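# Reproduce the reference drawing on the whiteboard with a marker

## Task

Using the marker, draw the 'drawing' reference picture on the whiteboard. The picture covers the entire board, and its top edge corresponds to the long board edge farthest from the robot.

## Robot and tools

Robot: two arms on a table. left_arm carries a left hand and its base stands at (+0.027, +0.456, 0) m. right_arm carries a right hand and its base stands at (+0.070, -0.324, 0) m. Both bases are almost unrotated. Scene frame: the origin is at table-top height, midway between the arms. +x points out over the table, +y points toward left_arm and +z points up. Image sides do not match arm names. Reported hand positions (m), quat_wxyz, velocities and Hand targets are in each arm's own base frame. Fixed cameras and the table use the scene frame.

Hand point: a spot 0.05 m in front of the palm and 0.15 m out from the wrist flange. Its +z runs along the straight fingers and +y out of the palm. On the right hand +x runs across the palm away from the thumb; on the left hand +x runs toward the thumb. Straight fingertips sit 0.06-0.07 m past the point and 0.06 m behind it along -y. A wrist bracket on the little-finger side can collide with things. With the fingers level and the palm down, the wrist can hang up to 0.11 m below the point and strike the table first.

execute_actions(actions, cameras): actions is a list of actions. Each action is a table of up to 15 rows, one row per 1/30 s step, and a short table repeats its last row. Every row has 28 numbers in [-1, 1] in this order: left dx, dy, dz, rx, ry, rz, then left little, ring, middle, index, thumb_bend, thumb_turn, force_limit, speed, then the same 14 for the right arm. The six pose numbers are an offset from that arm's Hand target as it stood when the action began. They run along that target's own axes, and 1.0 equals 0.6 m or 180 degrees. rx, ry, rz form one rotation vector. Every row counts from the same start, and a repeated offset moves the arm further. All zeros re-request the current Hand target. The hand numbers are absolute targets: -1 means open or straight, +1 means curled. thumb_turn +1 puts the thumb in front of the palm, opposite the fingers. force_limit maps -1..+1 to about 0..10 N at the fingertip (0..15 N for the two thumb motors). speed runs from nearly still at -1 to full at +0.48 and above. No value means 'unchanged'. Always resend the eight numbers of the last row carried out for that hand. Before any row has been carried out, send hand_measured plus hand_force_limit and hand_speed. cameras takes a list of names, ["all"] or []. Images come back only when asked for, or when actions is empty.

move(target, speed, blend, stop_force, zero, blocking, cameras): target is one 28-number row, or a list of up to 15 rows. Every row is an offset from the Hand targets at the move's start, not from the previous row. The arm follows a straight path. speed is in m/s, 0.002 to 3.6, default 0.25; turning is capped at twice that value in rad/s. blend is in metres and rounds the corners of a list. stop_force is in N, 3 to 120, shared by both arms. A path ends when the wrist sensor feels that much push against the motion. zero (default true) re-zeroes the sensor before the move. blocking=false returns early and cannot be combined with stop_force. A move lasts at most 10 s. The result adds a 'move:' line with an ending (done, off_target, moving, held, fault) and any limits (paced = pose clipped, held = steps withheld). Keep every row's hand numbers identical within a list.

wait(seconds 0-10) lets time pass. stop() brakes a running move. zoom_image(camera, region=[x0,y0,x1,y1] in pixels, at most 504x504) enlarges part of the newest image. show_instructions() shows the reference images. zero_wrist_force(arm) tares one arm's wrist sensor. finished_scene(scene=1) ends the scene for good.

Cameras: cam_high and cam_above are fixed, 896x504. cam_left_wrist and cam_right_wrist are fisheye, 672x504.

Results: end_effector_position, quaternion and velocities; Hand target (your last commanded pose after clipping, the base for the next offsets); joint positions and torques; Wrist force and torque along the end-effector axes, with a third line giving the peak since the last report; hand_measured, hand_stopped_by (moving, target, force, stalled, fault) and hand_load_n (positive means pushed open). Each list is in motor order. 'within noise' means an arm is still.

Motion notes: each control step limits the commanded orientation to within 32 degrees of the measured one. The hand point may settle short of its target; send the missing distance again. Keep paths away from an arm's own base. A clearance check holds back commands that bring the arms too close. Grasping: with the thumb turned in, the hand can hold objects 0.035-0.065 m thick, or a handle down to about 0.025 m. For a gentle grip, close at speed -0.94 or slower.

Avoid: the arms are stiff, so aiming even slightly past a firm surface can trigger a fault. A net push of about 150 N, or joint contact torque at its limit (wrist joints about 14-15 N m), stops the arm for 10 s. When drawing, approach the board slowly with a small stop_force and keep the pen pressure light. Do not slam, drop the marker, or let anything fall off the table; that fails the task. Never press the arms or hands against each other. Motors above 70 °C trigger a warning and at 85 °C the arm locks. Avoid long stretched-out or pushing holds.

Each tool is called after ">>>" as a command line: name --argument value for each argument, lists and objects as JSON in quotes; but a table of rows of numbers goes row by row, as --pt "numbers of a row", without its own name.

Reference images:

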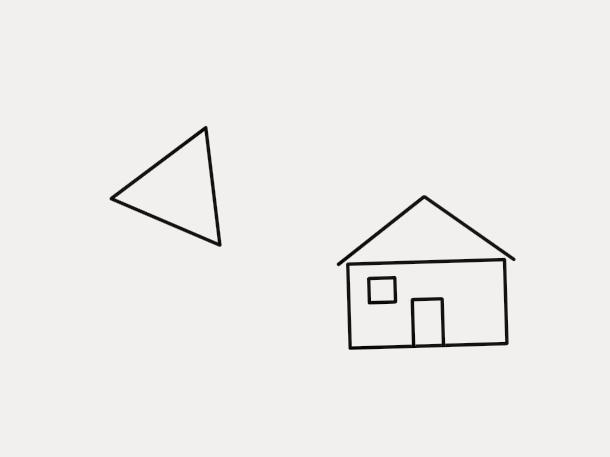

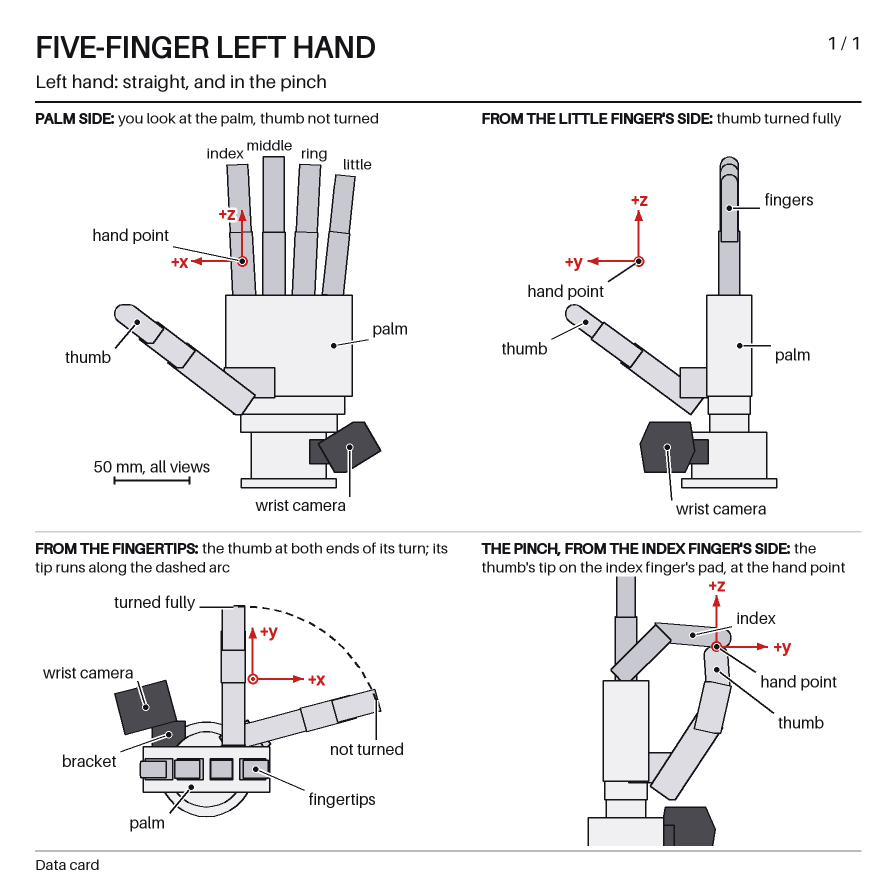

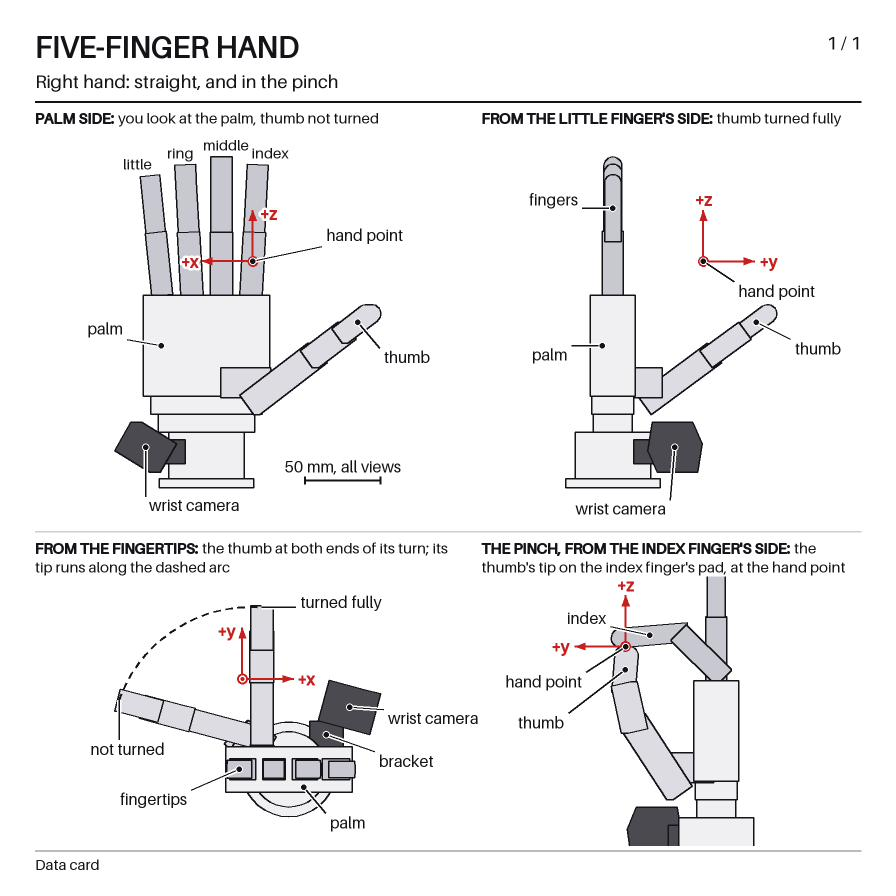

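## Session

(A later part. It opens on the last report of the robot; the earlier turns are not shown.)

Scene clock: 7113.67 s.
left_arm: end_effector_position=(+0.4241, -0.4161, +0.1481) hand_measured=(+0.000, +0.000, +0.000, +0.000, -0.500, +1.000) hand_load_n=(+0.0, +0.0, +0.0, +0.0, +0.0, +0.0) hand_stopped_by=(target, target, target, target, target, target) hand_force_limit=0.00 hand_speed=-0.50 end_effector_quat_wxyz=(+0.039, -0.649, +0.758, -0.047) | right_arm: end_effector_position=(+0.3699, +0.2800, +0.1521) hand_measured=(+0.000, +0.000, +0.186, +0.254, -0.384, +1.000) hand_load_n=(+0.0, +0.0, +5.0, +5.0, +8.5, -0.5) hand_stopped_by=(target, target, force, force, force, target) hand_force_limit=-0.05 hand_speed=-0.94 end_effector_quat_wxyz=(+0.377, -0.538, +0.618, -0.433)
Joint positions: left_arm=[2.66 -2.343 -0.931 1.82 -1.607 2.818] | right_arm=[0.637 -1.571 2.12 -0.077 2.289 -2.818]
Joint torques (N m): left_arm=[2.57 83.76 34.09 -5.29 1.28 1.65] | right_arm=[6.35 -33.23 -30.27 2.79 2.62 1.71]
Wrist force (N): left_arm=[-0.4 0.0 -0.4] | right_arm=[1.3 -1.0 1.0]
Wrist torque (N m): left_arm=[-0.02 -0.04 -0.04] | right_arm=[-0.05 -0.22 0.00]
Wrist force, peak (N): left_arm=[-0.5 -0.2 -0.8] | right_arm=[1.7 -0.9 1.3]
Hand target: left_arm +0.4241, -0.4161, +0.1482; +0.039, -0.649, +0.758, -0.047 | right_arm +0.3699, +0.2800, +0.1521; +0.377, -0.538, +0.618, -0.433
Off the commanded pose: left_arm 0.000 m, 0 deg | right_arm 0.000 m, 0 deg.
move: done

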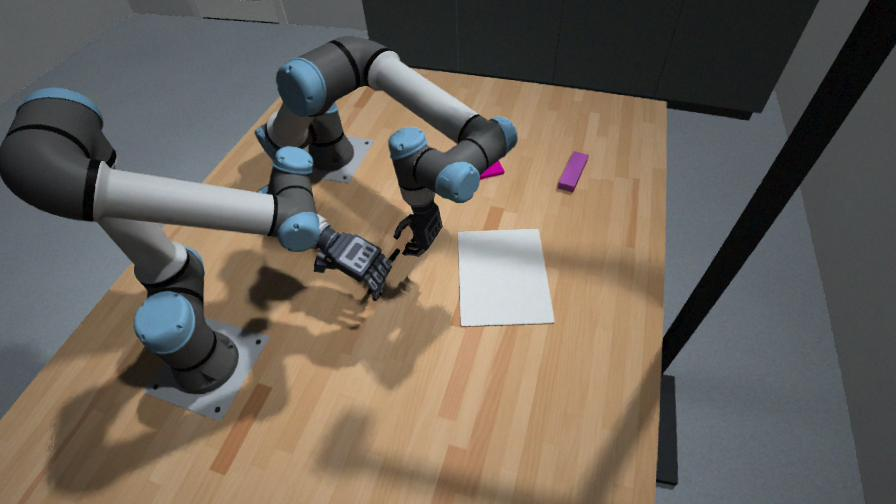

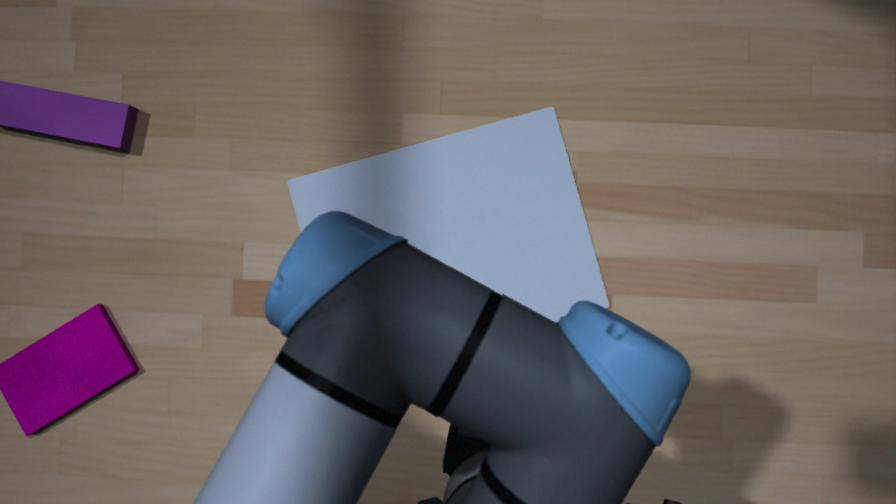

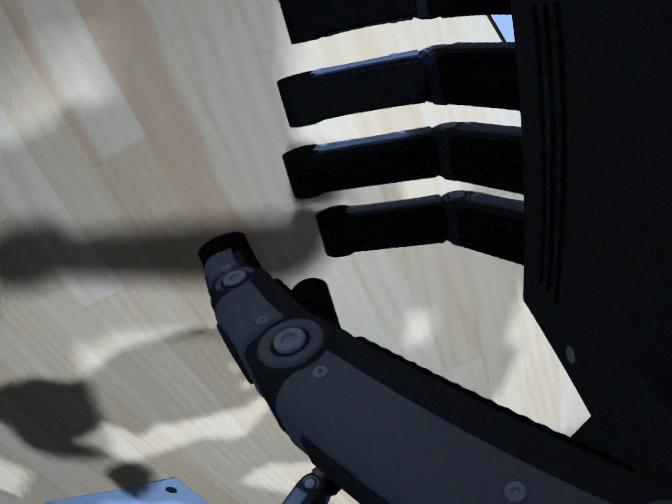

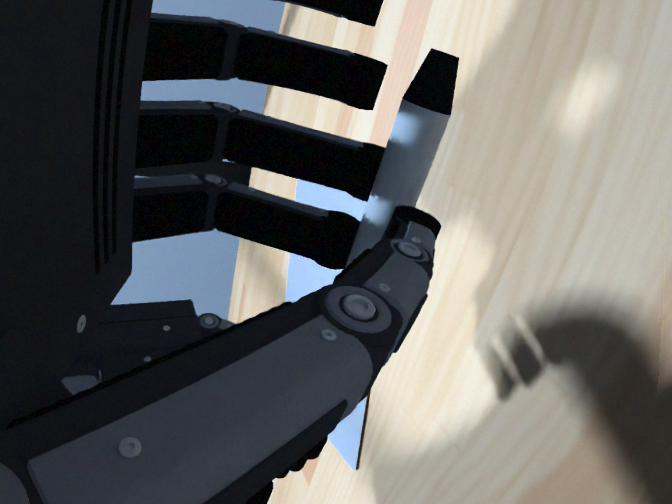

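>>> move --target '[0.0383,0,0,0,0,0,0.0,0.0,0.0,0.0,-0.5,1,0.0,-0.5,0,0,0,0,0,0,0.0,0.0,0.31,0.31,0.0,1,-0.05,-0.94]' --speed 0.03 --stop_force 4 --cameras '["cam_left_wrist", "cam_right_wrist", "cam_high"]'

>>> zoom_image --camera "cam_left_wrist" --region '[190, 150, 390, 350]'

>>> zoom_image --camera "cam_high" --region '[370, 220, 430, 280]'

Scene clock: 7195.90 s.
left_arm: end_effector_position=(+0.4205, -0.4388, +0.1482) hand_measured=(+0.000, +0.000, +0.000, +0.000, -0.500, +1.000) hand_load_n=(+0.0, +0.0, +0.0, +0.0, +0.0, +0.0) hand_stopped_by=(target, target, target, target, target, target) hand_force_limit=0.00 hand_speed=-0.50 end_effector_quat_wxyz=(+0.039, -0.649, +0.758, -0.047) | right_arm: end_effector_position=(+0.3699, +0.2800, +0.1521) hand_measured=(+0.000, +0.000, +0.186, +0.254, -0.384, +1.000) hand_load_n=(+0.0, +0.0, +4.5, +4.5, +8.5, -0.5) hand_stopped_by=(target, target, force, force, force, target) hand_force_limit=-0.05 hand_speed=-0.94 end_effector_quat_wxyz=(+0.377, -0.538, +0.618, -0.433)
Joint positions: left_arm=[2.624 -2.38 -0.864 1.789 -1.611 2.782] | right_arm=[0.637 -1.571 2.12 -0.077 2.289 -2.818]
Joint torques (N m): left_arm=[-8.02 18.01 33.44 -5.34 -2.06 -1.98] | right_arm=[6.37 -31.5 -30.82 2.82 2.41 1.76]
Wrist force (N): left_arm=[-0.2 0.1 -0.2] | right_arm=[1.4 -0.8 0.9]
Wrist torque (N m): left_arm=[-0.02 -0.05 -0.02] | right_arm=[-0.02 -0.24 0.01]
Wrist force, peak (N): left_arm=[-1.0 -0.6 -0.9] | right_arm=[1.5 -1.0 1.3]
Hand target: left_arm +0.4205, -0.4388, +0.1482; +0.039, -0.649, +0.758, -0.047 | right_arm +0.3699, +0.2800, +0.1521; +0.377, -0.538, +0.618, -0.433
Off the commanded pose: left_arm 0.000 m, 0 deg | right_arm 0.000 m, 0 deg.
move: done
Images, in order (width x height): cam_high 896x504, cam_left_wrist 672x504, cam_right_wrist 672x504.

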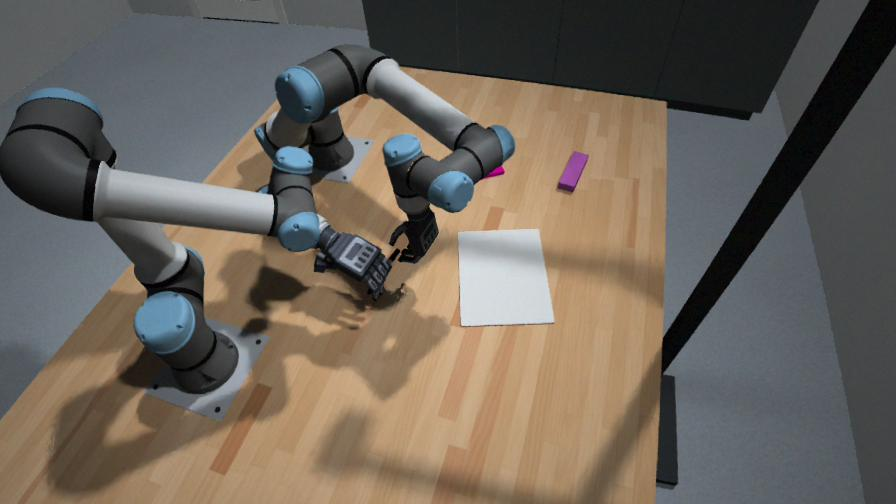

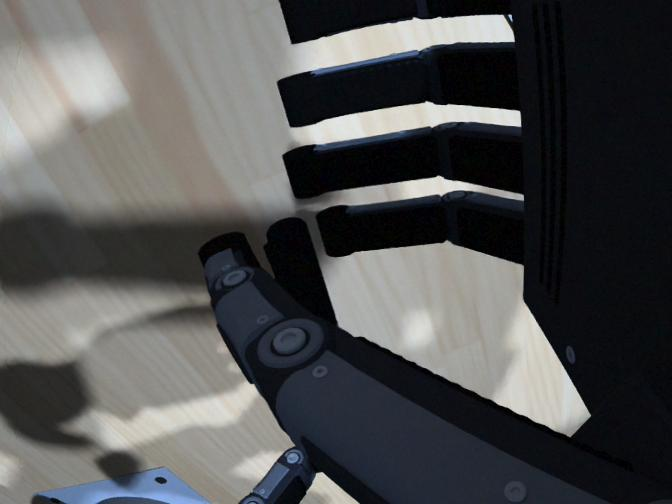

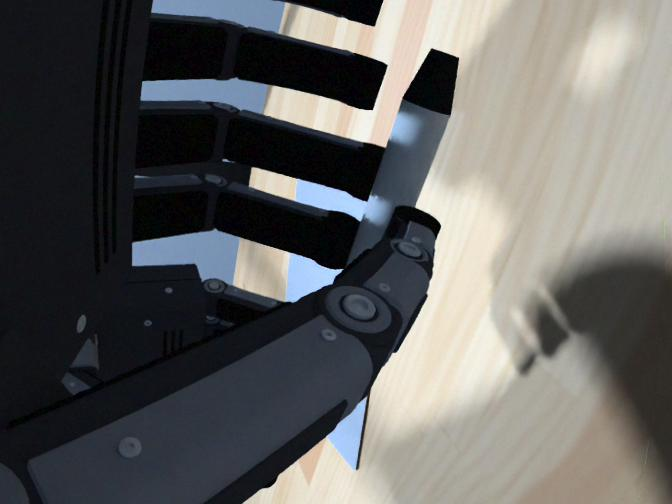

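Scaled by 2.520 from the camera's 672x504 image, which has a finer 960x720 frame.

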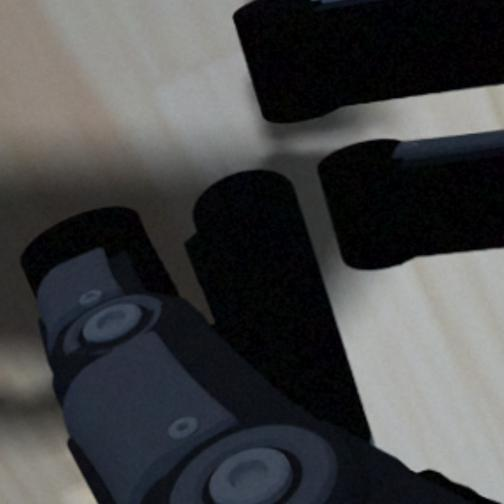

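Scaled by 8.400.

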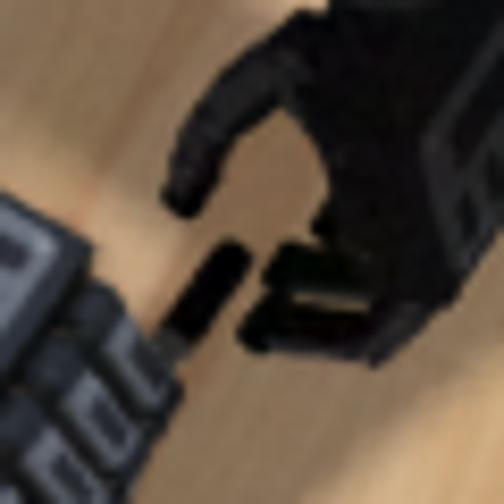

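>>> move --target '[0.0333,0.0033,0.0067,0,0,0,0.0,0.0,0.0,0.0,-0.5,1,0.0,-0.5,0,0,0,0,0,0,0.0,0.0,0.31,0.31,0.0,1,-0.05,-0.94]' --speed 0.03 --stop_force 4 --cameras '["cam_left_wrist", "cam_right_wrist", "cam_high"]'

>>> zoom_image --camera "cam_left_wrist" --region '[190, 150, 390, 350]'

>>> zoom_image --camera "cam_high" --region '[370, 220, 430, 280]'

Scene clock: 7266.87 s.
left_arm: end_effector_position=(+0.4160, -0.4583, +0.1441) hand_measured=(+0.000, +0.000, +0.000, +0.000, -0.500, +1.000) hand_load_n=(+0.0, +0.0, +0.0, +0.0, +0.0, +0.0) hand_stopped_by=(target, target, target, target, target, target) hand_force_limit=0.00 hand_speed=-0.50 end_effector_quat_wxyz=(+0.039, -0.649, +0.758, -0.047) | right_arm: end_effector_position=(+0.3699, +0.2800, +0.1521) hand_measured=(+0.000, +0.000, +0.186, +0.254, -0.384, +1.000) hand_load_n=(+0.0, +0.0, +4.5, +4.5, +8.5, +0.0) hand_stopped_by=(target, target, force, force, force, target) hand_force_limit=-0.05 hand_speed=-0.94 end_effector_quat_wxyz=(+0.377, -0.538, +0.618, -0.433)
Joint positions: left_arm=[2.592 -2.414 -0.815 1.772 -1.615 2.75] | right_arm=[0.637 -1.571 2.12 -0.077 2.289 -2.818]
Joint torques (N m): left_arm=[-8.21 18.94 33.81 -5.31 -2.05 -2.01] | right_arm=[5.57 -30.7 -32.09 2.68 2.58 1.65]
Wrist force (N): left_arm=[-0.1 0.2 -0.4] | right_arm=[1.3 -0.9 1.1]
Wrist torque (N m): left_arm=[0.00 -0.07 -0.02] | right_arm=[-0.03 -0.23 0.00]
Wrist force, peak (N): left_arm=[-0.2 -0.1 -0.8] | right_arm=[1.5 -1.0 1.2]
Hand target: left_arm +0.4160, -0.4583, +0.1441; +0.039, -0.649, +0.758, -0.047 | right_arm +0.3699, +0.2800, +0.1521; +0.377, -0.538, +0.618, -0.433
Off the commanded pose: left_arm 0.000 m, 0 deg | right_arm 0.000 m, 0 deg.
move: done
Images, in order (width x height): cam_high 896x504, cam_left_wrist 672x504, cam_right_wrist 672x504.

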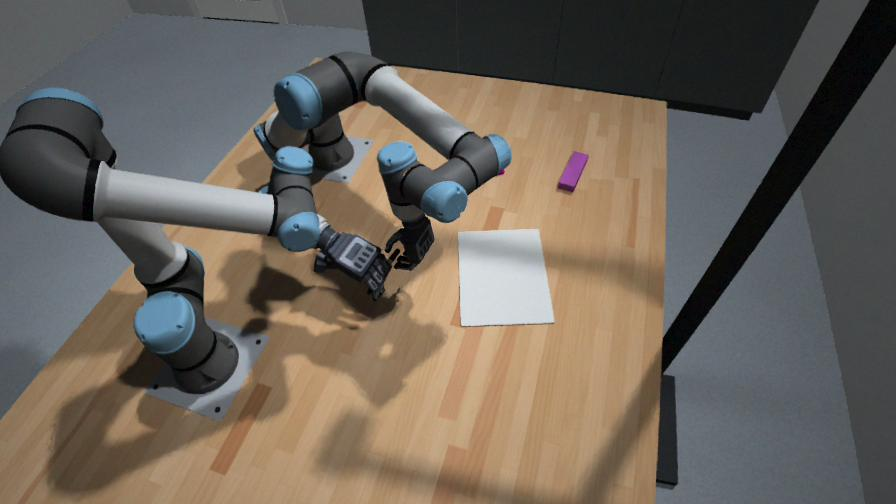

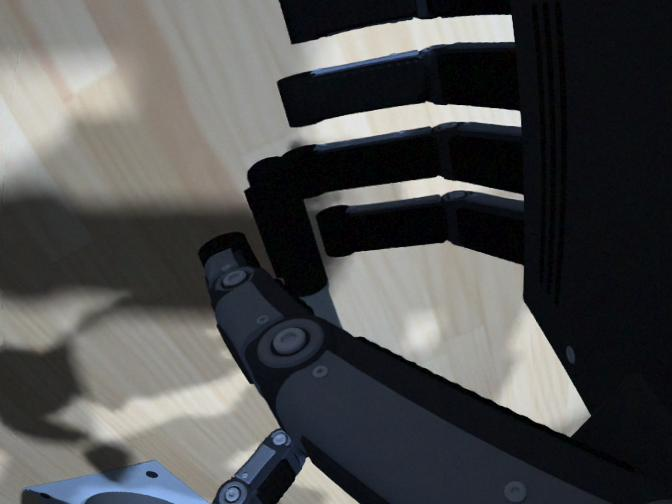

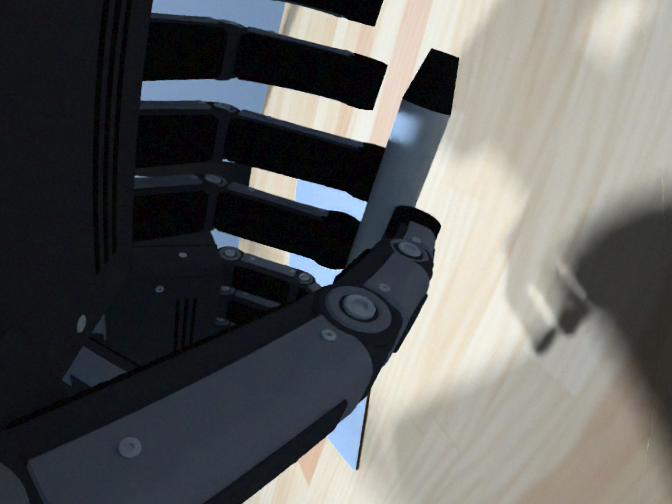

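Scaled by 2.520 from the camera's 672x504 image, which has a finer 960x720 frame.

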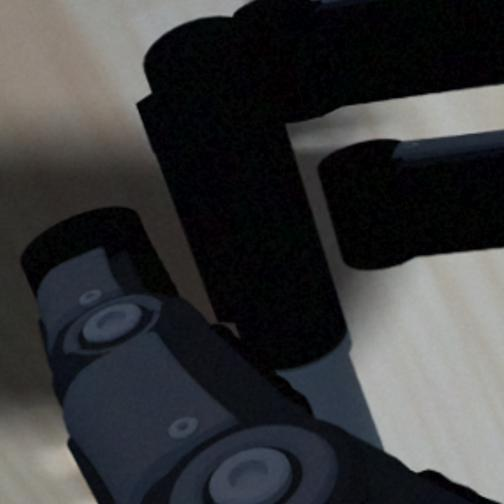

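Scaled by 8.400.

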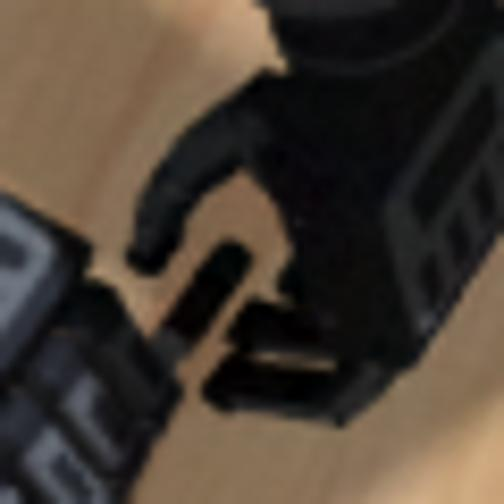

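>>> move --target '[0.0083,0,0,0,0,0,0.0,0.0,0.0,0.0,-0.5,1,0.0,-0.5,0,0,0,0,0,0,0.0,0.0,0.31,0.31,0.0,1,-0.05,-0.94]' --speed 0.02 --stop_force 4

>>> move --target '[0,0,0,0,0,0,0.0,0.0,0.0,0.0,-0.3,1,-0.88,-0.94,0,0,0,0,0,0,0.0,0.0,0.31,0.31,0.0,1,-0.05,-0.94]'

>>> wait --seconds 2 --cameras '["cam_left_wrist"]'

>>> zoom_image --camera "cam_left_wrist" --region '[190, 150, 390, 350]'

Scene clock: 7302.40 s.
left_arm: end_effector_position=(+0.4152, -0.4632, +0.1441) hand_measured=(+0.000, +0.000, +0.000, +0.000, -0.500, +1.000) hand_load_n=(+0.0, +0.0, +0.0, +0.0, +0.0, +0.0) hand_stopped_by=(target, target, target, target, target, target) hand_force_limit=0.00 hand_speed=-0.50 end_effector_quat_wxyz=(+0.039, -0.649, +0.758, -0.047) | right_arm: end_effector_position=(+0.3699, +0.2800, +0.1521) hand_measured=(+0.000, +0.000, +0.186, +0.254, -0.384, +1.000) hand_load_n=(+0.0, +0.0, +4.5, +5.0, +8.5, -0.5) hand_stopped_by=(target, target, force, force, force, target) hand_force_limit=-0.05 hand_speed=-0.94 end_effector_quat_wxyz=(+0.377, -0.538, +0.618, -0.433)
Joint positions: left_arm=[2.585 -2.423 -0.798 1.764 -1.616 2.743] | right_arm=[0.637 -1.571 2.12 -0.077 2.289 -2.818]
Joint torques (N m): left_arm=[-8.5 18.81 33.08 -5.27 -2.03 -2.09] | right_arm=[7.29 -29.31 -30.68 2.9 2.58 1.49]
Wrist force (N): left_arm=[-0.3 0.1 -0.3] | right_arm=[1.3 -1.1 1.1]
Wrist torque (N m): left_arm=[-0.01 -0.05 -0.03] | right_arm=[-0.07 -0.23 0.00]
Wrist force, peak (N): left_arm=[-0.4 -0.1 -0.7] | right_arm=[1.5 -1.1 1.1]
Hand target: left_arm +0.4152, -0.4632, +0.1441; +0.039, -0.649, +0.758, -0.047 | right_arm +0.3699, +0.2800, +0.1521; +0.377, -0.538, +0.618, -0.433
Off the commanded pose: left_arm 0.000 m, 0 deg | right_arm 0.000 m, 0 deg.
move: done

Scene clock: 7304.93 s.
left_arm: end_effector_position=(+0.4152, -0.4632, +0.1441) hand_measured=(+0.000, +0.000, +0.000, +0.000, -0.300, +1.000) hand_load_n=(+0.0, +0.0, +0.0, +0.0, +0.0, +0.0) hand_stopped_by=(target, target, target, target, target, target) hand_force_limit=-0.88 hand_speed=-0.94 end_effector_quat_wxyz=(+0.039, -0.649, +0.758, -0.047) | right_arm: end_effector_position=(+0.3699, +0.2800, +0.1521) hand_measured=(+0.000, +0.000, +0.186, +0.254, -0.384, +1.000) hand_load_n=(+0.0, +0.0, +4.5, +4.5, +8.5, -0.5) hand_stopped_by=(target, target, force, force, force, target) hand_force_limit=-0.05 hand_speed=-0.94 end_effector_quat_wxyz=(+0.377, -0.538, +0.618, -0.433)
Joint positions: left_arm=[2.585 -2.423 -0.798 1.764 -1.616 2.743] | right_arm=[0.637 -1.571 2.12 -0.077 2.289 -2.818]
Joint torques (N m): left_arm=[-7.5 19.04 33.75 -5.12 -2.04 -2.07] | right_arm=[8 -27.52 -30.73 2.84 2.63 1.45]
Wrist force (N): left_arm=[-0.3 0.0 -0.4] | right_arm=[1.4 -0.8 1.1]
Wrist torque (N m): left_arm=[-0.04 -0.04 -0.03] | right_arm=[-0.03 -0.24 0.00]
Wrist force, peak (N): left_arm=[-0.4 0.3 -0.6] | right_arm=[1.5 -1.1 1.2]
Hand target: left_arm +0.4152, -0.4632, +0.1441; +0.039, -0.649, +0.758, -0.047 | right_arm +0.3699, +0.2800, +0.1521; +0.377, -0.538, +0.618, -0.433
Off the commanded pose: left_arm 0.000 m, 0 deg | right_arm 0.000 m, 0 deg.
move: done

Scene clock: 7306.93 s.
left_arm: end_effector_position=(+0.4152, -0.4632, +0.1441) hand_measured=(+0.000, +0.000, +0.000, +0.000, -0.300, +1.000) hand_load_n=(+0.0, +0.0, +0.0, +0.0, +0.0, +0.0) hand_stopped_by=(target, target, target, target, target, target) hand_force_limit=-0.88 hand_speed=-0.94 end_effector_quat_wxyz=(+0.039, -0.649, +0.758, -0.047) | right_arm: end_effector_position=(+0.3699, +0.2800, +0.1521) hand_measured=(+0.000, +0.000, +0.186, +0.254, -0.384, +1.000) hand_load_n=(+0.0, +0.0, +4.5, +4.5, +8.5, -0.5) hand_stopped_by=(target, target, force, force, force, target) hand_force_limit=-0.05 hand_speed=-0.94 end_effector_quat_wxyz=(+0.377, -0.538, +0.618, -0.433)
Joint positions: left_arm=[2.585 -2.423 -0.798 1.764 -1.616 2.743] | right_arm=[0.637 -1.571 2.12 -0.077 2.289 -2.818]
Joint torques (N m): left_arm=[-6.73 19.31 33.41 -4.37 -2.13 -2] | right_arm=[7.47 -26.22 -31.02 2.72 2.49 1.47]
Wrist force (N): left_arm=[-0.3 0.2 -0.5] | right_arm=[1.6 -0.8 1.2]
Wrist torque (N m): left_arm=[-0.01 -0.05 -0.03] | right_arm=[-0.03 -0.26 0.01]
Wrist force, peak (N): left_arm=[-0.2 0.1 -0.7] | right_arm=[1.7 -0.9 1.1]
Hand target: left_arm +0.4152, -0.4632, +0.1441; +0.039, -0.649, +0.758, -0.047 | right_arm +0.3699, +0.2800, +0.1521; +0.377, -0.538, +0.618, -0.433
Off the commanded pose: left_arm 0.000 m, 0 deg | right_arm 0.000 m, 0 deg.
wait: 2.00 s; at rest by 0.17 s
Images, in order (width x height): cam_left_wrist 672x504.

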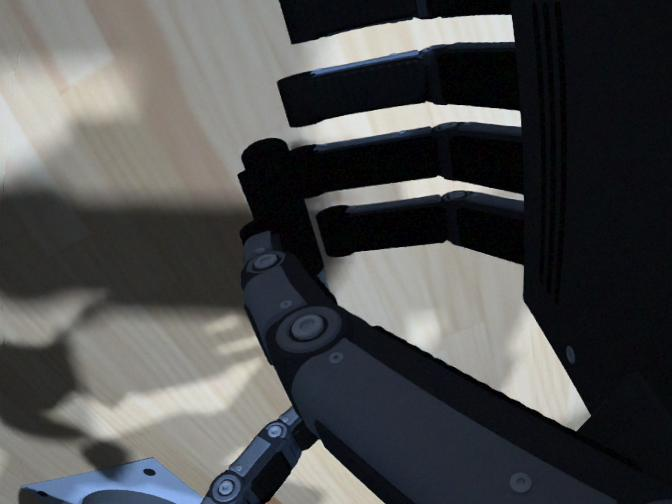

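Scaled by 2.520 from the camera's 672x504 image, which has a finer 960x720 frame.

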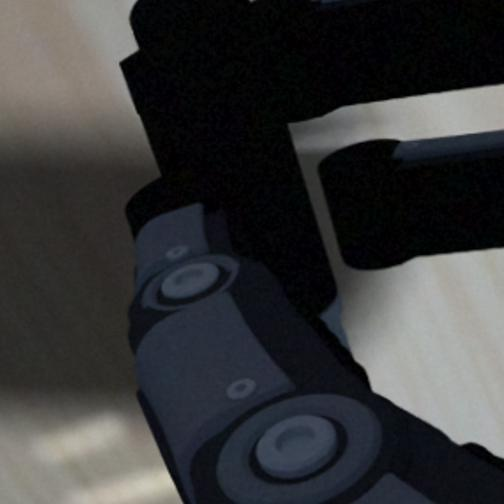

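>>> move --target '[0,0,0,0,0,0,0.0,0.0,0.13,0.2,-0.3,1,-0.85,-0.94,0,0,0,0,0,0,0.0,0.0,0.31,0.31,0.0,1,-0.05,-0.94]'

>>> wait --seconds 2 --cameras '["cam_left_wrist"]'

>>> zoom_image --camera "cam_left_wrist" --region '[190, 150, 390, 350]'

Scene clock: 7317.73 s.
left_arm: end_effector_position=(+0.4152, -0.4632, +0.1441) hand_measured=(+0.000, +0.000, +0.124, +0.152, -0.300, +1.000) hand_load_n=(+0.0, +0.0, +1.5, +1.0, +2.0, +0.5) hand_stopped_by=(target, target, force, force, target, target) hand_force_limit=-0.85 hand_speed=-0.94 end_effector_quat_wxyz=(+0.039, -0.649, +0.758, -0.047) | right_arm: end_effector_position=(+0.3699, +0.2800, +0.1521) hand_measured=(+0.000, +0.000, +0.186, +0.254, -0.384, +1.000) hand_load_n=(+0.0, +0.0, +4.5, +4.0, +8.5, +0.0) hand_stopped_by=(target, target, force, force, force, target) hand_force_limit=-0.05 hand_speed=-0.94 end_effector_quat_wxyz=(+0.377, -0.538, +0.618, -0.433)
Joint positions: left_arm=[2.585 -2.423 -0.798 1.764 -1.616 2.743] | right_arm=[0.637 -1.571 2.12 -0.077 2.289 -2.818]
Joint torques (N m): left_arm=[-6.33 19.2 33.1 -3 -1.99 -1.79] | right_arm=[7.26 -27.17 -31.34 2.04 2.56 1.39]
Wrist force (N): left_arm=[-0.1 0.1 -0.5] | right_arm=[1.6 -0.9 1.1]
Wrist torque (N m): left_arm=[0.00 -0.07 -0.03] | right_arm=[-0.03 -0.27 0.02]
Wrist force, peak (N): left_arm=[-0.2 0.1 -0.9] | right_arm=[1.6 -0.7 1.3]
Hand target: left_arm +0.4152, -0.4632, +0.1441; +0.039, -0.649, +0.758, -0.047 | right_arm +0.3699, +0.2800, +0.1521; +0.377, -0.538, +0.618, -0.433
Off the commanded pose: left_arm 0.000 m, 0 deg | right_arm 0.000 m, 0 deg.
move: done

Scene clock: 7319.73 s.
left_arm: end_effector_position=(+0.4152, -0.4632, +0.1441) hand_measured=(+0.000, +0.000, +0.124, +0.152, -0.300, +1.000) hand_load_n=(+0.0, +0.0, +1.5, +1.0, +1.5, +0.0) hand_stopped_by=(target, target, force, force, target, target) hand_force_limit=-0.85 hand_speed=-0.94 end_effector_quat_wxyz=(+0.039, -0.649, +0.758, -0.047) | right_arm: end_effector_position=(+0.3699, +0.2800, +0.1521) hand_measured=(+0.000, +0.000, +0.186, +0.254, -0.384, +1.000) hand_load_n=(+0.0, +0.0, +4.5, +4.5, +8.0, +0.0) hand_stopped_by=(target, target, force, force, force, target) hand_force_limit=-0.05 hand_speed=-0.94 end_effector_quat_wxyz=(+0.377, -0.538, +0.618, -0.433)
Joint positions: left_arm=[2.585 -2.423 -0.798 1.764 -1.616 2.743] | right_arm=[0.637 -1.571 2.12 -0.077 2.289 -2.818]
Joint torques (N m): left_arm=[-6.33 19.44 33.01 -2.32 -2.02 -1.67] | right_arm=[6.66 -26.04 -30 2.1 2.53 1.69]
Wrist force (N): left_arm=[-0.2 0.2 0.0] | right_arm=[1.5 -0.9 1.0]
Wrist torque (N m): left_arm=[-0.02 -0.05 -0.03] | right_arm=[-0.03 -0.27 0.02]
Wrist force, peak (N): left_arm=[-0.5 0.0 -0.6] | right_arm=[1.5 -1.1 1.2]
Hand target: left_arm +0.4152, -0.4632, +0.1441; +0.039, -0.649, +0.758, -0.047 | right_arm +0.3699, +0.2800, +0.1521; +0.377, -0.538, +0.618, -0.433
Off the commanded pose: left_arm 0.000 m, 0 deg | right_arm 0.000 m, 0 deg.
wait: 2.00 s; at rest by 0.17 s
Images, in order (width x height): cam_left_wrist 672x504.

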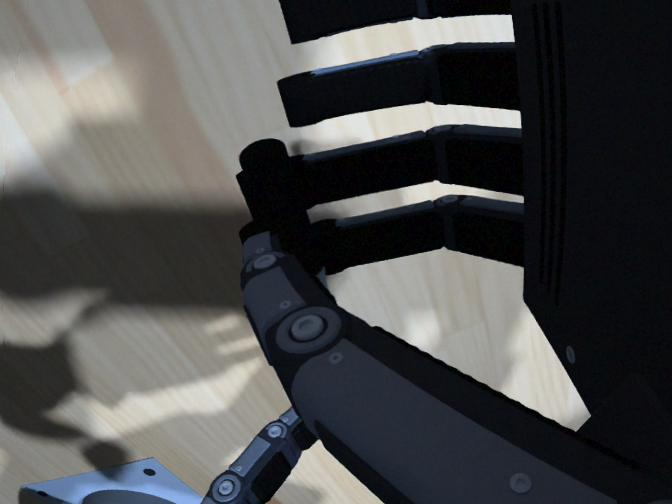

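Scaled by 2.520 from the camera's 672x504 image, which has a finer 960x720 frame.

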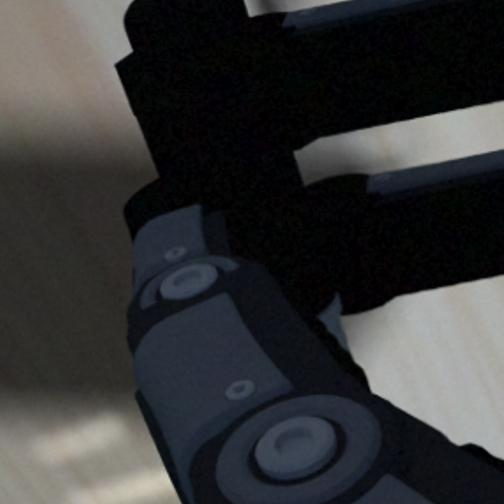

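>>> move --target '[0,0,0,0,0,0,0.0,0.0,0.25,0.27,-0.3,1,-0.55,-0.94,0,0,0,0,0,0,0.0,0.0,0.31,0.31,0.0,1,-0.05,-0.94]'

>>> move --target '[0,0,0,0,0,0,0.0,0.0,0.25,0.27,0.0,1,-0.4,-0.94,0,0,0,0,0,0,0.0,0.0,0.31,0.31,0.0,1,-0.05,-0.94]' --cameras '["cam_left_wrist"]'

Scene clock: 7329.97 s.
left_arm: end_effector_position=(+0.4152, -0.4632, +0.1441) hand_measured=(+0.000, +0.000, +0.128, +0.156, -0.300, +1.000) hand_load_n=(+0.0, +0.0, +3.0, +2.0, +3.5, +0.5) hand_stopped_by=(target, target, force, force, target, target) hand_force_limit=-0.55 hand_speed=-0.94 end_effector_quat_wxyz=(+0.039, -0.649, +0.758, -0.047) | right_arm: end_effector_position=(+0.3699, +0.2800, +0.1521) hand_measured=(+0.000, +0.000, +0.186, +0.254, -0.384, +1.000) hand_load_n=(+0.0, +0.0, +4.5, +4.0, +8.5, -0.5) hand_stopped_by=(target, target, force, force, force, target) hand_force_limit=-0.05 hand_speed=-0.94 end_effector_quat_wxyz=(+0.377, -0.538, +0.618, -0.433)
Joint positions: left_arm=[2.585 -2.423 -0.798 1.764 -1.616 2.743] | right_arm=[0.637 -1.571 2.12 -0.077 2.289 -2.818]
Joint torques (N m): left_arm=[-4.96 19.19 32.56 -1.06 -2.03 -1.67] | right_arm=[6.63 -24.24 -29.09 1.87 2.42 1.44]
Wrist force (N): left_arm=[-0.4 0.2 -0.2] | right_arm=[1.2 -1.1 0.8]
Wrist torque (N m): left_arm=[0.01 -0.04 -0.04] | right_arm=[-0.02 -0.22 0.00]
Wrist force, peak (N): left_arm=[-0.2 0.0 -0.6] | right_arm=[1.5 -1.3 1.1]
Hand target: left_arm +0.4152, -0.4632, +0.1441; +0.039, -0.649, +0.758, -0.047 | right_arm +0.3699, +0.2800, +0.1521; +0.377, -0.538, +0.618, -0.433
Off the commanded pose: left_arm 0.000 m, 0 deg | right_arm 0.000 m, 0 deg.
move: done

Scene clock: 7330.47 s.
left_arm: end_effector_position=(+0.4152, -0.4632, +0.1441) hand_measured=(+0.000, +0.000, +0.128, +0.156, -0.296, +1.000) hand_load_n=(+0.0, +0.0, +3.5, +3.0, +4.5, +0.5) hand_stopped_by=(target, target, force, force, force, target) hand_force_limit=-0.40 hand_speed=-0.94 end_effector_quat_wxyz=(+0.039, -0.649, +0.758, -0.047) | right_arm: end_effector_position=(+0.3699, +0.2800, +0.1521) hand_measured=(+0.000, +0.000, +0.186, +0.254, -0.384, +1.000) hand_load_n=(+0.0, -0.5, +4.5, +4.5, +8.5, +0.0) hand_stopped_by=(target, target, force, force, force, target) hand_force_limit=-0.05 hand_speed=-0.94 end_effector_quat_wxyz=(+0.377, -0.538, +0.618, -0.433)
Joint positions: left_arm=[2.585 -2.423 -0.798 1.764 -1.616 2.743] | right_arm=[0.637 -1.571 2.12 -0.077 2.289 -2.818]
Joint torques (N m): left_arm=[-5.53 19.64 33.07 -0.96 -1.91 -1.71] | right_arm=[6.39 -23.18 -27.9 1.82 2.45 1.37]
Wrist force (N): left_arm=[-0.2 0.2 -0.3] | right_arm=[1.4 -1.1 0.9]
Wrist torque (N m): left_arm=[0.02 -0.06 -0.03] | right_arm=[-0.05 -0.24 0.01]
Wrist force, peak (N): left_arm=[-0.3 0.1 -0.4] | right_arm=[1.4 -1.3 0.9]
Hand target: left_arm +0.4152, -0.4632, +0.1441; +0.039, -0.649, +0.758, -0.047 | right_arm +0.3699, +0.2800, +0.1521; +0.377, -0.538, +0.618, -0.433
Off the commanded pose: left_arm 0.000 m, 0 deg | right_arm 0.000 m, 0 deg.
move: done
Images, in order (width x height): cam_left_wrist 672x504.

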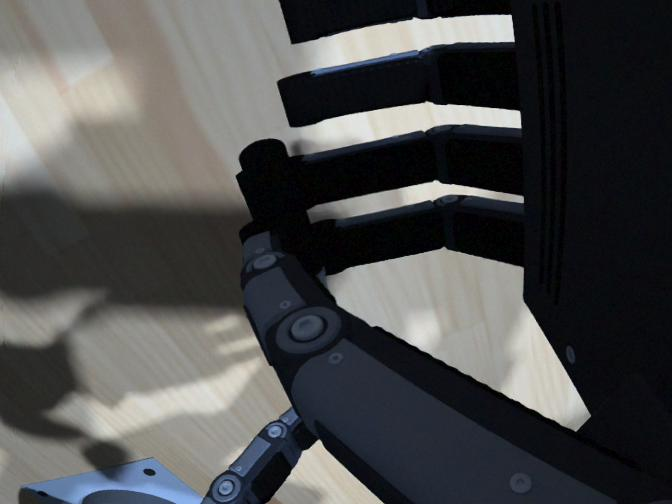

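>>> move --target '[0,0,0,0,0,0,0.0,0.0,0.27,0.29,0.0,1,-0.15,-0.94,0,0,0,0,0,0,0.0,0.0,0.31,0.31,0.0,1,-0.05,-0.94]'

>>> move --target '[0,0,0,0,0,0,0.0,0.0,0.27,0.29,0.02,1,0.1,-0.94,0,0,0,0,0,0,0.0,0.0,0.31,0.31,0.0,1,-0.05,-0.94]'

>>> move --target '[0,0,0,0,0,0,0.0,0.0,0.29,0.31,0.02,1,0.25,-0.94,0,0,0,0,0,0,0.0,0.0,0.31,0.31,0.0,1,-0.05,-0.94]' --cameras '["cam_left_wrist"]'

Scene clock: 7341.10 s.
left_arm: end_effector_position=(+0.4152, -0.4632, +0.1441) hand_measured=(+0.000, +0.000, +0.132, +0.160, -0.296, +1.000) hand_load_n=(+0.0, +0.0, +4.5, +4.5, +6.0, +0.5) hand_stopped_by=(target, target, force, force, force, target) hand_force_limit=-0.15 hand_speed=-0.94 end_effector_quat_wxyz=(+0.039, -0.649, +0.758, -0.047) | right_arm: end_effector_position=(+0.3699, +0.2800, +0.1521) hand_measured=(+0.000, +0.000, +0.186, +0.254, -0.384, +1.000) hand_load_n=(+0.0, +0.0, +4.5, +4.0, +8.5, -0.5) hand_stopped_by=(target, target, force, force, force, target) hand_force_limit=-0.05 hand_speed=-0.94 end_effector_quat_wxyz=(+0.377, -0.538, +0.618, -0.433)
Joint positions: left_arm=[2.585 -2.423 -0.798 1.764 -1.616 2.743] | right_arm=[0.637 -1.571 2.12 -0.077 2.289 -2.818]
Joint torques (N m): left_arm=[-4.71 19.52 32.25 0.16 -1.82 -1.65] | right_arm=[7.69 -22.58 -26.25 1.52 2.47 1.42]
Wrist force (N): left_arm=[-0.2 0.0 0.0] | right_arm=[1.3 -1.3 0.9]
Wrist torque (N m): left_arm=[-0.02 -0.08 -0.02] | right_arm=[-0.05 -0.25 0.02]
Wrist force, peak (N): left_arm=[-0.5 0.1 -0.3] | right_arm=[1.6 -1.4 0.9]
Hand target: left_arm +0.4152, -0.4632, +0.1441; +0.039, -0.649, +0.758, -0.047 | right_arm +0.3699, +0.2800, +0.1521; +0.377, -0.538, +0.618, -0.433
Off the commanded pose: left_arm 0.000 m, 0 deg | right_arm 0.000 m, 0 deg.
move: done

Scene clock: 7341.60 s.
left_arm: end_effector_position=(+0.4152, -0.4632, +0.1441) hand_measured=(+0.000, +0.000, +0.132, +0.160, -0.286, +1.000) hand_load_n=(+0.5, +0.0, +6.0, +5.5, +8.0, +0.5) hand_stopped_by=(target, target, force, force, force, target) hand_force_limit=0.10 hand_speed=-0.94 end_effector_quat_wxyz=(+0.039, -0.649, +0.758, -0.047) | right_arm: end_effector_position=(+0.3699, +0.2800, +0.1521) hand_measured=(+0.000, +0.000, +0.186, +0.254, -0.384, +1.000) hand_load_n=(+0.0, -0.5, +4.5, +4.5, +8.5, +0.0) hand_stopped_by=(target, target, force, force, force, target) hand_force_limit=-0.05 hand_speed=-0.94 end_effector_quat_wxyz=(+0.377, -0.538, +0.618, -0.433)
Joint positions: left_arm=[2.585 -2.423 -0.798 1.764 -1.616 2.743] | right_arm=[0.637 -1.571 2.12 -0.077 2.289 -2.818]
Joint torques (N m): left_arm=[-4.16 19.1 32.14 0.15 -1.88 -1.63] | right_arm=[6.66 -22.88 -25.49 1.58 2.34 1.55]
Wrist force (N): left_arm=[-0.1 0.1 -0.1] | right_arm=[1.2 -1.2 0.9]
Wrist torque (N m): left_arm=[-0.01 -0.09 -0.02] | right_arm=[-0.05 -0.21 0.01]
Wrist force, peak (N): left_arm=[-0.2 0.4 -0.3] | right_arm=[1.6 -1.3 1.1]
Hand target: left_arm +0.4152, -0.4632, +0.1441; +0.039, -0.649, +0.758, -0.047 | right_arm +0.3699, +0.2800, +0.1521; +0.377, -0.538, +0.618, -0.433
Off the commanded pose: left_arm 0.000 m, 0 deg | right_arm 0.000 m, 0 deg.
move: done

Scene clock: 7342.10 s.
left_arm: end_effector_position=(+0.4152, -0.4632, +0.1441) hand_measured=(+0.000, +0.000, +0.134, +0.164, -0.286, +1.000) hand_load_n=(+0.0, +0.0, +7.0, +7.0, +9.0, +0.5) hand_stopped_by=(target, target, force, force, force, target) hand_force_limit=0.25 hand_speed=-0.94 end_effector_quat_wxyz=(+0.039, -0.649, +0.758, -0.047) | right_arm: end_effector_position=(+0.3699, +0.2800, +0.1521) hand_measured=(+0.000, +0.000, +0.186, +0.254, -0.384, +1.000) hand_load_n=(+0.0, +0.0, +4.5, +4.0, +9.0, -0.5) hand_stopped_by=(target, target, force, force, force, target) hand_force_limit=-0.05 hand_speed=-0.94 end_effector_quat_wxyz=(+0.377, -0.538, +0.618, -0.433)
Joint positions: left_arm=[2.585 -2.423 -0.798 1.764 -1.616 2.743] | right_arm=[0.637 -1.571 2.12 -0.077 2.289 -2.818]
Joint torques (N m): left_arm=[-4.02 18.96 32.08 0.22 -1.89 -1.58] | right_arm=[6.72 -23.63 -26.17 1.54 2.39 1.47]
Wrist force (N): left_arm=[0.0 0.2 -0.1] | right_arm=[1.3 -1.5 1.0]
Wrist torque (N m): left_arm=[0.01 -0.10 -0.02] | right_arm=[-0.07 -0.24 0.02]
Wrist force, peak (N): left_arm=[-0.3 0.3 0.1] | right_arm=[1.3 -1.5 1.2]
Hand target: left_arm +0.4152, -0.4632, +0.1441; +0.039, -0.649, +0.758, -0.047 | right_arm +0.3699, +0.2800, +0.1521; +0.377, -0.538, +0.618, -0.433
Off the commanded pose: left_arm 0.000 m, 0 deg | right_arm 0.000 m, 0 deg.
move: done
Images, in order (width x height): cam_left_wrist 672x504.

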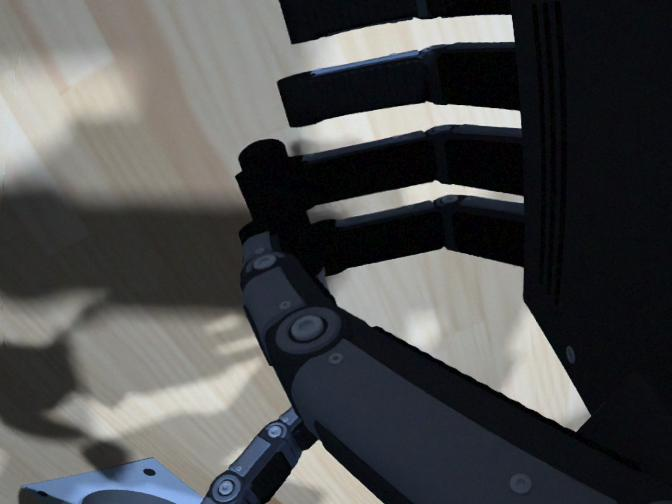

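>>> move --target '[0,0,0,0,0,0,0.0,0.0,0.29,0.31,0.02,1,0.25,-0.94,0,0,0,0,0,0,0.0,0.0,0.33,0.33,0.0,1,0.1,-0.94]'

>>> move --target '[0,0,0,0,0,0,0.0,0.0,0.29,0.31,0.02,1,0.25,-0.94,0,0,0,0,0,0,0.0,0.0,0.35,0.35,0.0,1,0.25,-0.94]' --cameras '["cam_right_wrist", "cam_left_wrist"]'

Scene clock: 7350.23 s.
left_arm: end_effector_position=(+0.4152, -0.4632, +0.1441) hand_measured=(+0.000, +0.000, +0.134, +0.164, -0.286, +1.000) hand_load_n=(+0.0, +0.0, +7.0, +6.5, +9.5, +0.5) hand_stopped_by=(target, target, force, force, force, target) hand_force_limit=0.25 hand_speed=-0.94 end_effector_quat_wxyz=(+0.039, -0.649, +0.758, -0.047) | right_arm: end_effector_position=(+0.3699, +0.2800, +0.1521) hand_measured=(+0.000, +0.000, +0.194, +0.264, -0.386, +1.000) hand_load_n=(+0.0, +0.0, +6.0, +6.0, +11.0, +0.0) hand_stopped_by=(target, target, force, force, force, target) hand_force_limit=0.10 hand_speed=-0.94 end_effector_quat_wxyz=(+0.377, -0.538, +0.618, -0.433)
Joint positions: left_arm=[2.585 -2.423 -0.798 1.764 -1.616 2.743] | right_arm=[0.637 -1.571 2.12 -0.077 2.289 -2.818]
Joint torques (N m): left_arm=[-3 19.59 31.62 0.13 -1.85 -1.44] | right_arm=[7.66 -21.24 -23.35 1.43 2.15 1.44]
Wrist force (N): left_arm=[-0.1 0.3 -0.3] | right_arm=[1.4 -1.1 1.1]
Wrist torque (N m): left_arm=[0.01 -0.09 -0.03] | right_arm=[-0.04 -0.24 0.03]
Wrist force, peak (N): left_arm=[-0.6 0.3 0.2] | right_arm=[1.4 -1.5 1.0]
Hand target: left_arm +0.4152, -0.4632, +0.1441; +0.039, -0.649, +0.758, -0.047 | right_arm +0.3699, +0.2800, +0.1521; +0.377, -0.538, +0.618, -0.433
Off the commanded pose: left_arm 0.000 m, 0 deg | right_arm 0.000 m, 0 deg.
move: done

Scene clock: 7350.73 s.
left_arm: end_effector_position=(+0.4152, -0.4632, +0.1441) hand_measured=(+0.000, +0.000, +0.134, +0.164, -0.286, +1.000) hand_load_n=(+0.0, +0.0, +7.0, +5.5, +9.5, +1.0) hand_stopped_by=(target, target, force, force, force, target) hand_force_limit=0.25 hand_speed=-0.94 end_effector_quat_wxyz=(+0.039, -0.649, +0.758, -0.047) | right_arm: end_effector_position=(+0.3699, +0.2800, +0.1521) hand_measured=(+0.000, +0.000, +0.198, +0.268, -0.386, +1.000) hand_load_n=(+0.0, +0.0, +7.0, +6.5, +12.0, +0.0) hand_stopped_by=(target, target, force, force, force, target) hand_force_limit=0.25 hand_speed=-0.94 end_effector_quat_wxyz=(+0.377, -0.538, +0.618, -0.433)
Joint positions: left_arm=[2.585 -2.423 -0.798 1.764 -1.616 2.743] | right_arm=[0.637 -1.571 2.12 -0.077 2.289 -2.818]
Joint torques (N m): left_arm=[-2.57 20.02 32.03 0.1 -1.82 -1.59] | right_arm=[7.57 -21.16 -25.03 1.25 2.28 1.35]
Wrist force (N): left_arm=[-0.4 0.3 -0.4] | right_arm=[1.5 -1.1 1.3]
Wrist torque (N m): left_arm=[-0.01 -0.03 -0.05] | right_arm=[-0.05 -0.25 0.03]
Wrist force, peak (N): left_arm=[-0.1 0.4 -0.6] | right_arm=[1.6 -1.1 1.4]
Hand target: left_arm +0.4152, -0.4632, +0.1441; +0.039, -0.649, +0.758, -0.047 | right_arm +0.3699, +0.2800, +0.1521; +0.377, -0.538, +0.618, -0.433
Off the commanded pose: left_arm 0.000 m, 0 deg | right_arm 0.000 m, 0 deg.
move: done
Images, in order (width x height): cam_left_wrist 672x504, cam_right_wrist 672x504.

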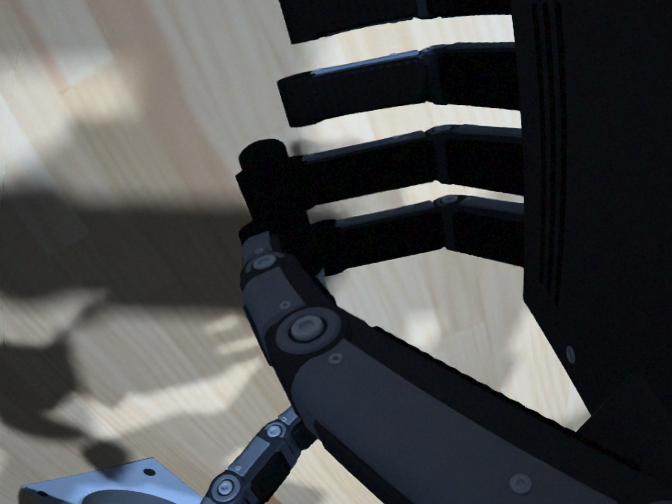

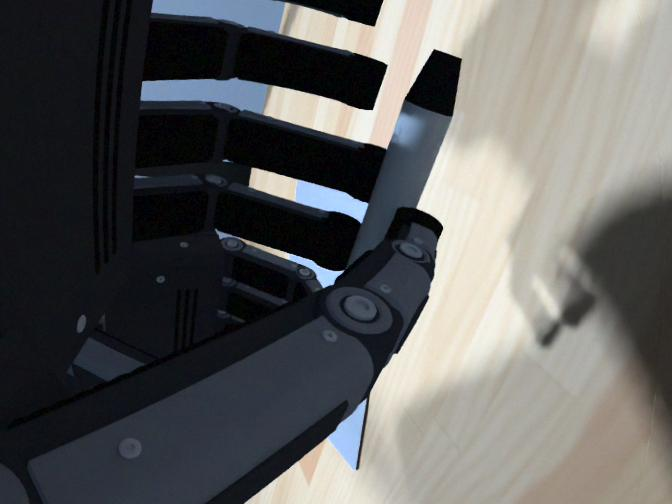

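>>> zero_wrist_force --arm "left_arm"

>>> zero_wrist_force --arm "right_arm"

>>> move --target '[-0.0067,0,0,0,0,0,0.0,0.0,0.29,0.31,0.02,1,0.25,-0.94,0,0,0,0,0,0,0.0,0.0,0.35,0.35,0.0,1,0.25,-0.94]' --speed 0.01 --cameras '["cam_right_wrist", "cam_left_wrist"]'

Wrist force sensor zeroed.

Wrist force sensor zeroed.

Scene clock: 7358.73 s.
left_arm: end_effector_position=(+0.4158, -0.4593, +0.1440) hand_measured=(+0.000, +0.000, +0.134, +0.164, -0.286, +1.000) hand_load_n=(+0.0, +0.5, +7.0, +8.0, +8.5, +1.0) hand_stopped_by=(target, target, force, force, force, target) hand_force_limit=0.25 hand_speed=-0.94 end_effector_quat_wxyz=(+0.039, -0.649, +0.758, -0.047) | right_arm: end_effector_position=(+0.3699, +0.2800, +0.1521) hand_measured=(+0.000, +0.000, +0.198, +0.268, -0.386, +1.000) hand_load_n=(+0.0, +0.0, +8.5, +1.5, +11.5, -1.0) hand_stopped_by=(target, target, force, force, force, target) hand_force_limit=0.25 hand_speed=-0.94 end_effector_quat_wxyz=(+0.377, -0.538, +0.618, -0.433)
Joint positions: left_arm=[2.591 -2.416 -0.812 1.77 -1.615 2.749] | right_arm=[0.637 -1.571 2.12 -0.077 2.289 -2.818]
Joint torques (N m): left_arm=[3.05 87.59 4.93 -0.01 1.34 1.62] | right_arm=[2.92 -20.8 -22.94 0.92 2.22 1.45]
Wrist force (N, zeroed by zero_wrist_force): left_arm=[2.7 -2.8 1.0] | right_arm=[-2.8 0.1 -2.6]
Wrist torque (N m, zeroed by zero_wrist_force): left_arm=[-0.08 -0.02 0.00] | right_arm=[-0.02 -0.07 0.02]
Wrist force, peak (N, zeroed by zero_wrist_force): left_arm=[3.0 -2.7 1.2] | right_arm=[-2.8 0.0 -2.8]
Hand target: left_arm +0.4158, -0.4593, +0.1441; +0.039, -0.649, +0.758, -0.047 | right_arm +0.3699, +0.2800, +0.1521; +0.377, -0.538, +0.618, -0.433
Off the commanded pose: left_arm 0.000 m, 0 deg | right_arm 0.000 m, 0 deg.
move: done
Images, in order (width x height): cam_left_wrist 672x504, cam_right_wrist 672x504.

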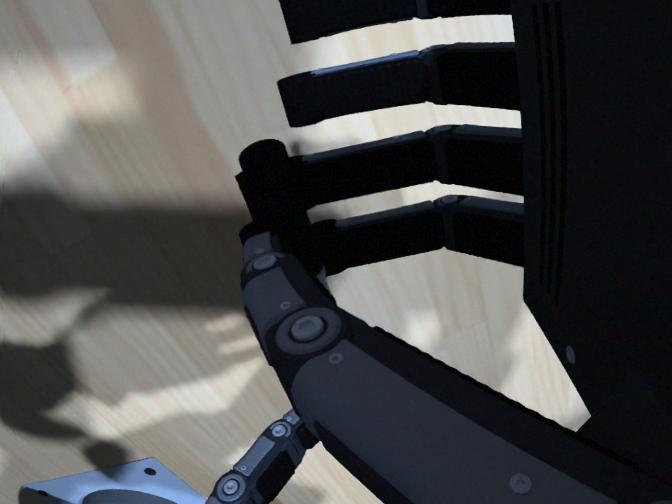

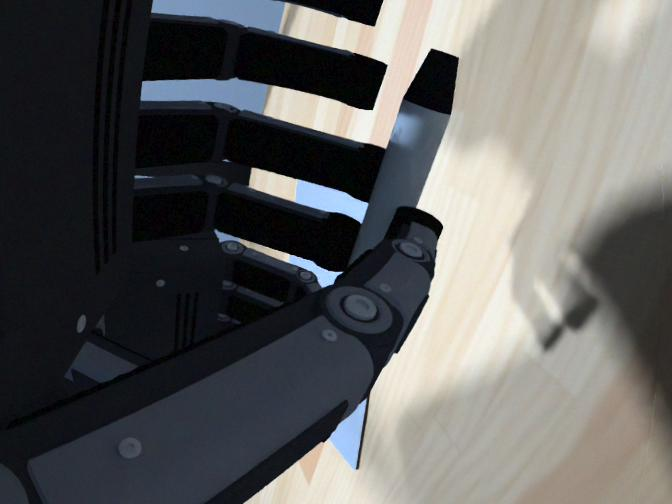

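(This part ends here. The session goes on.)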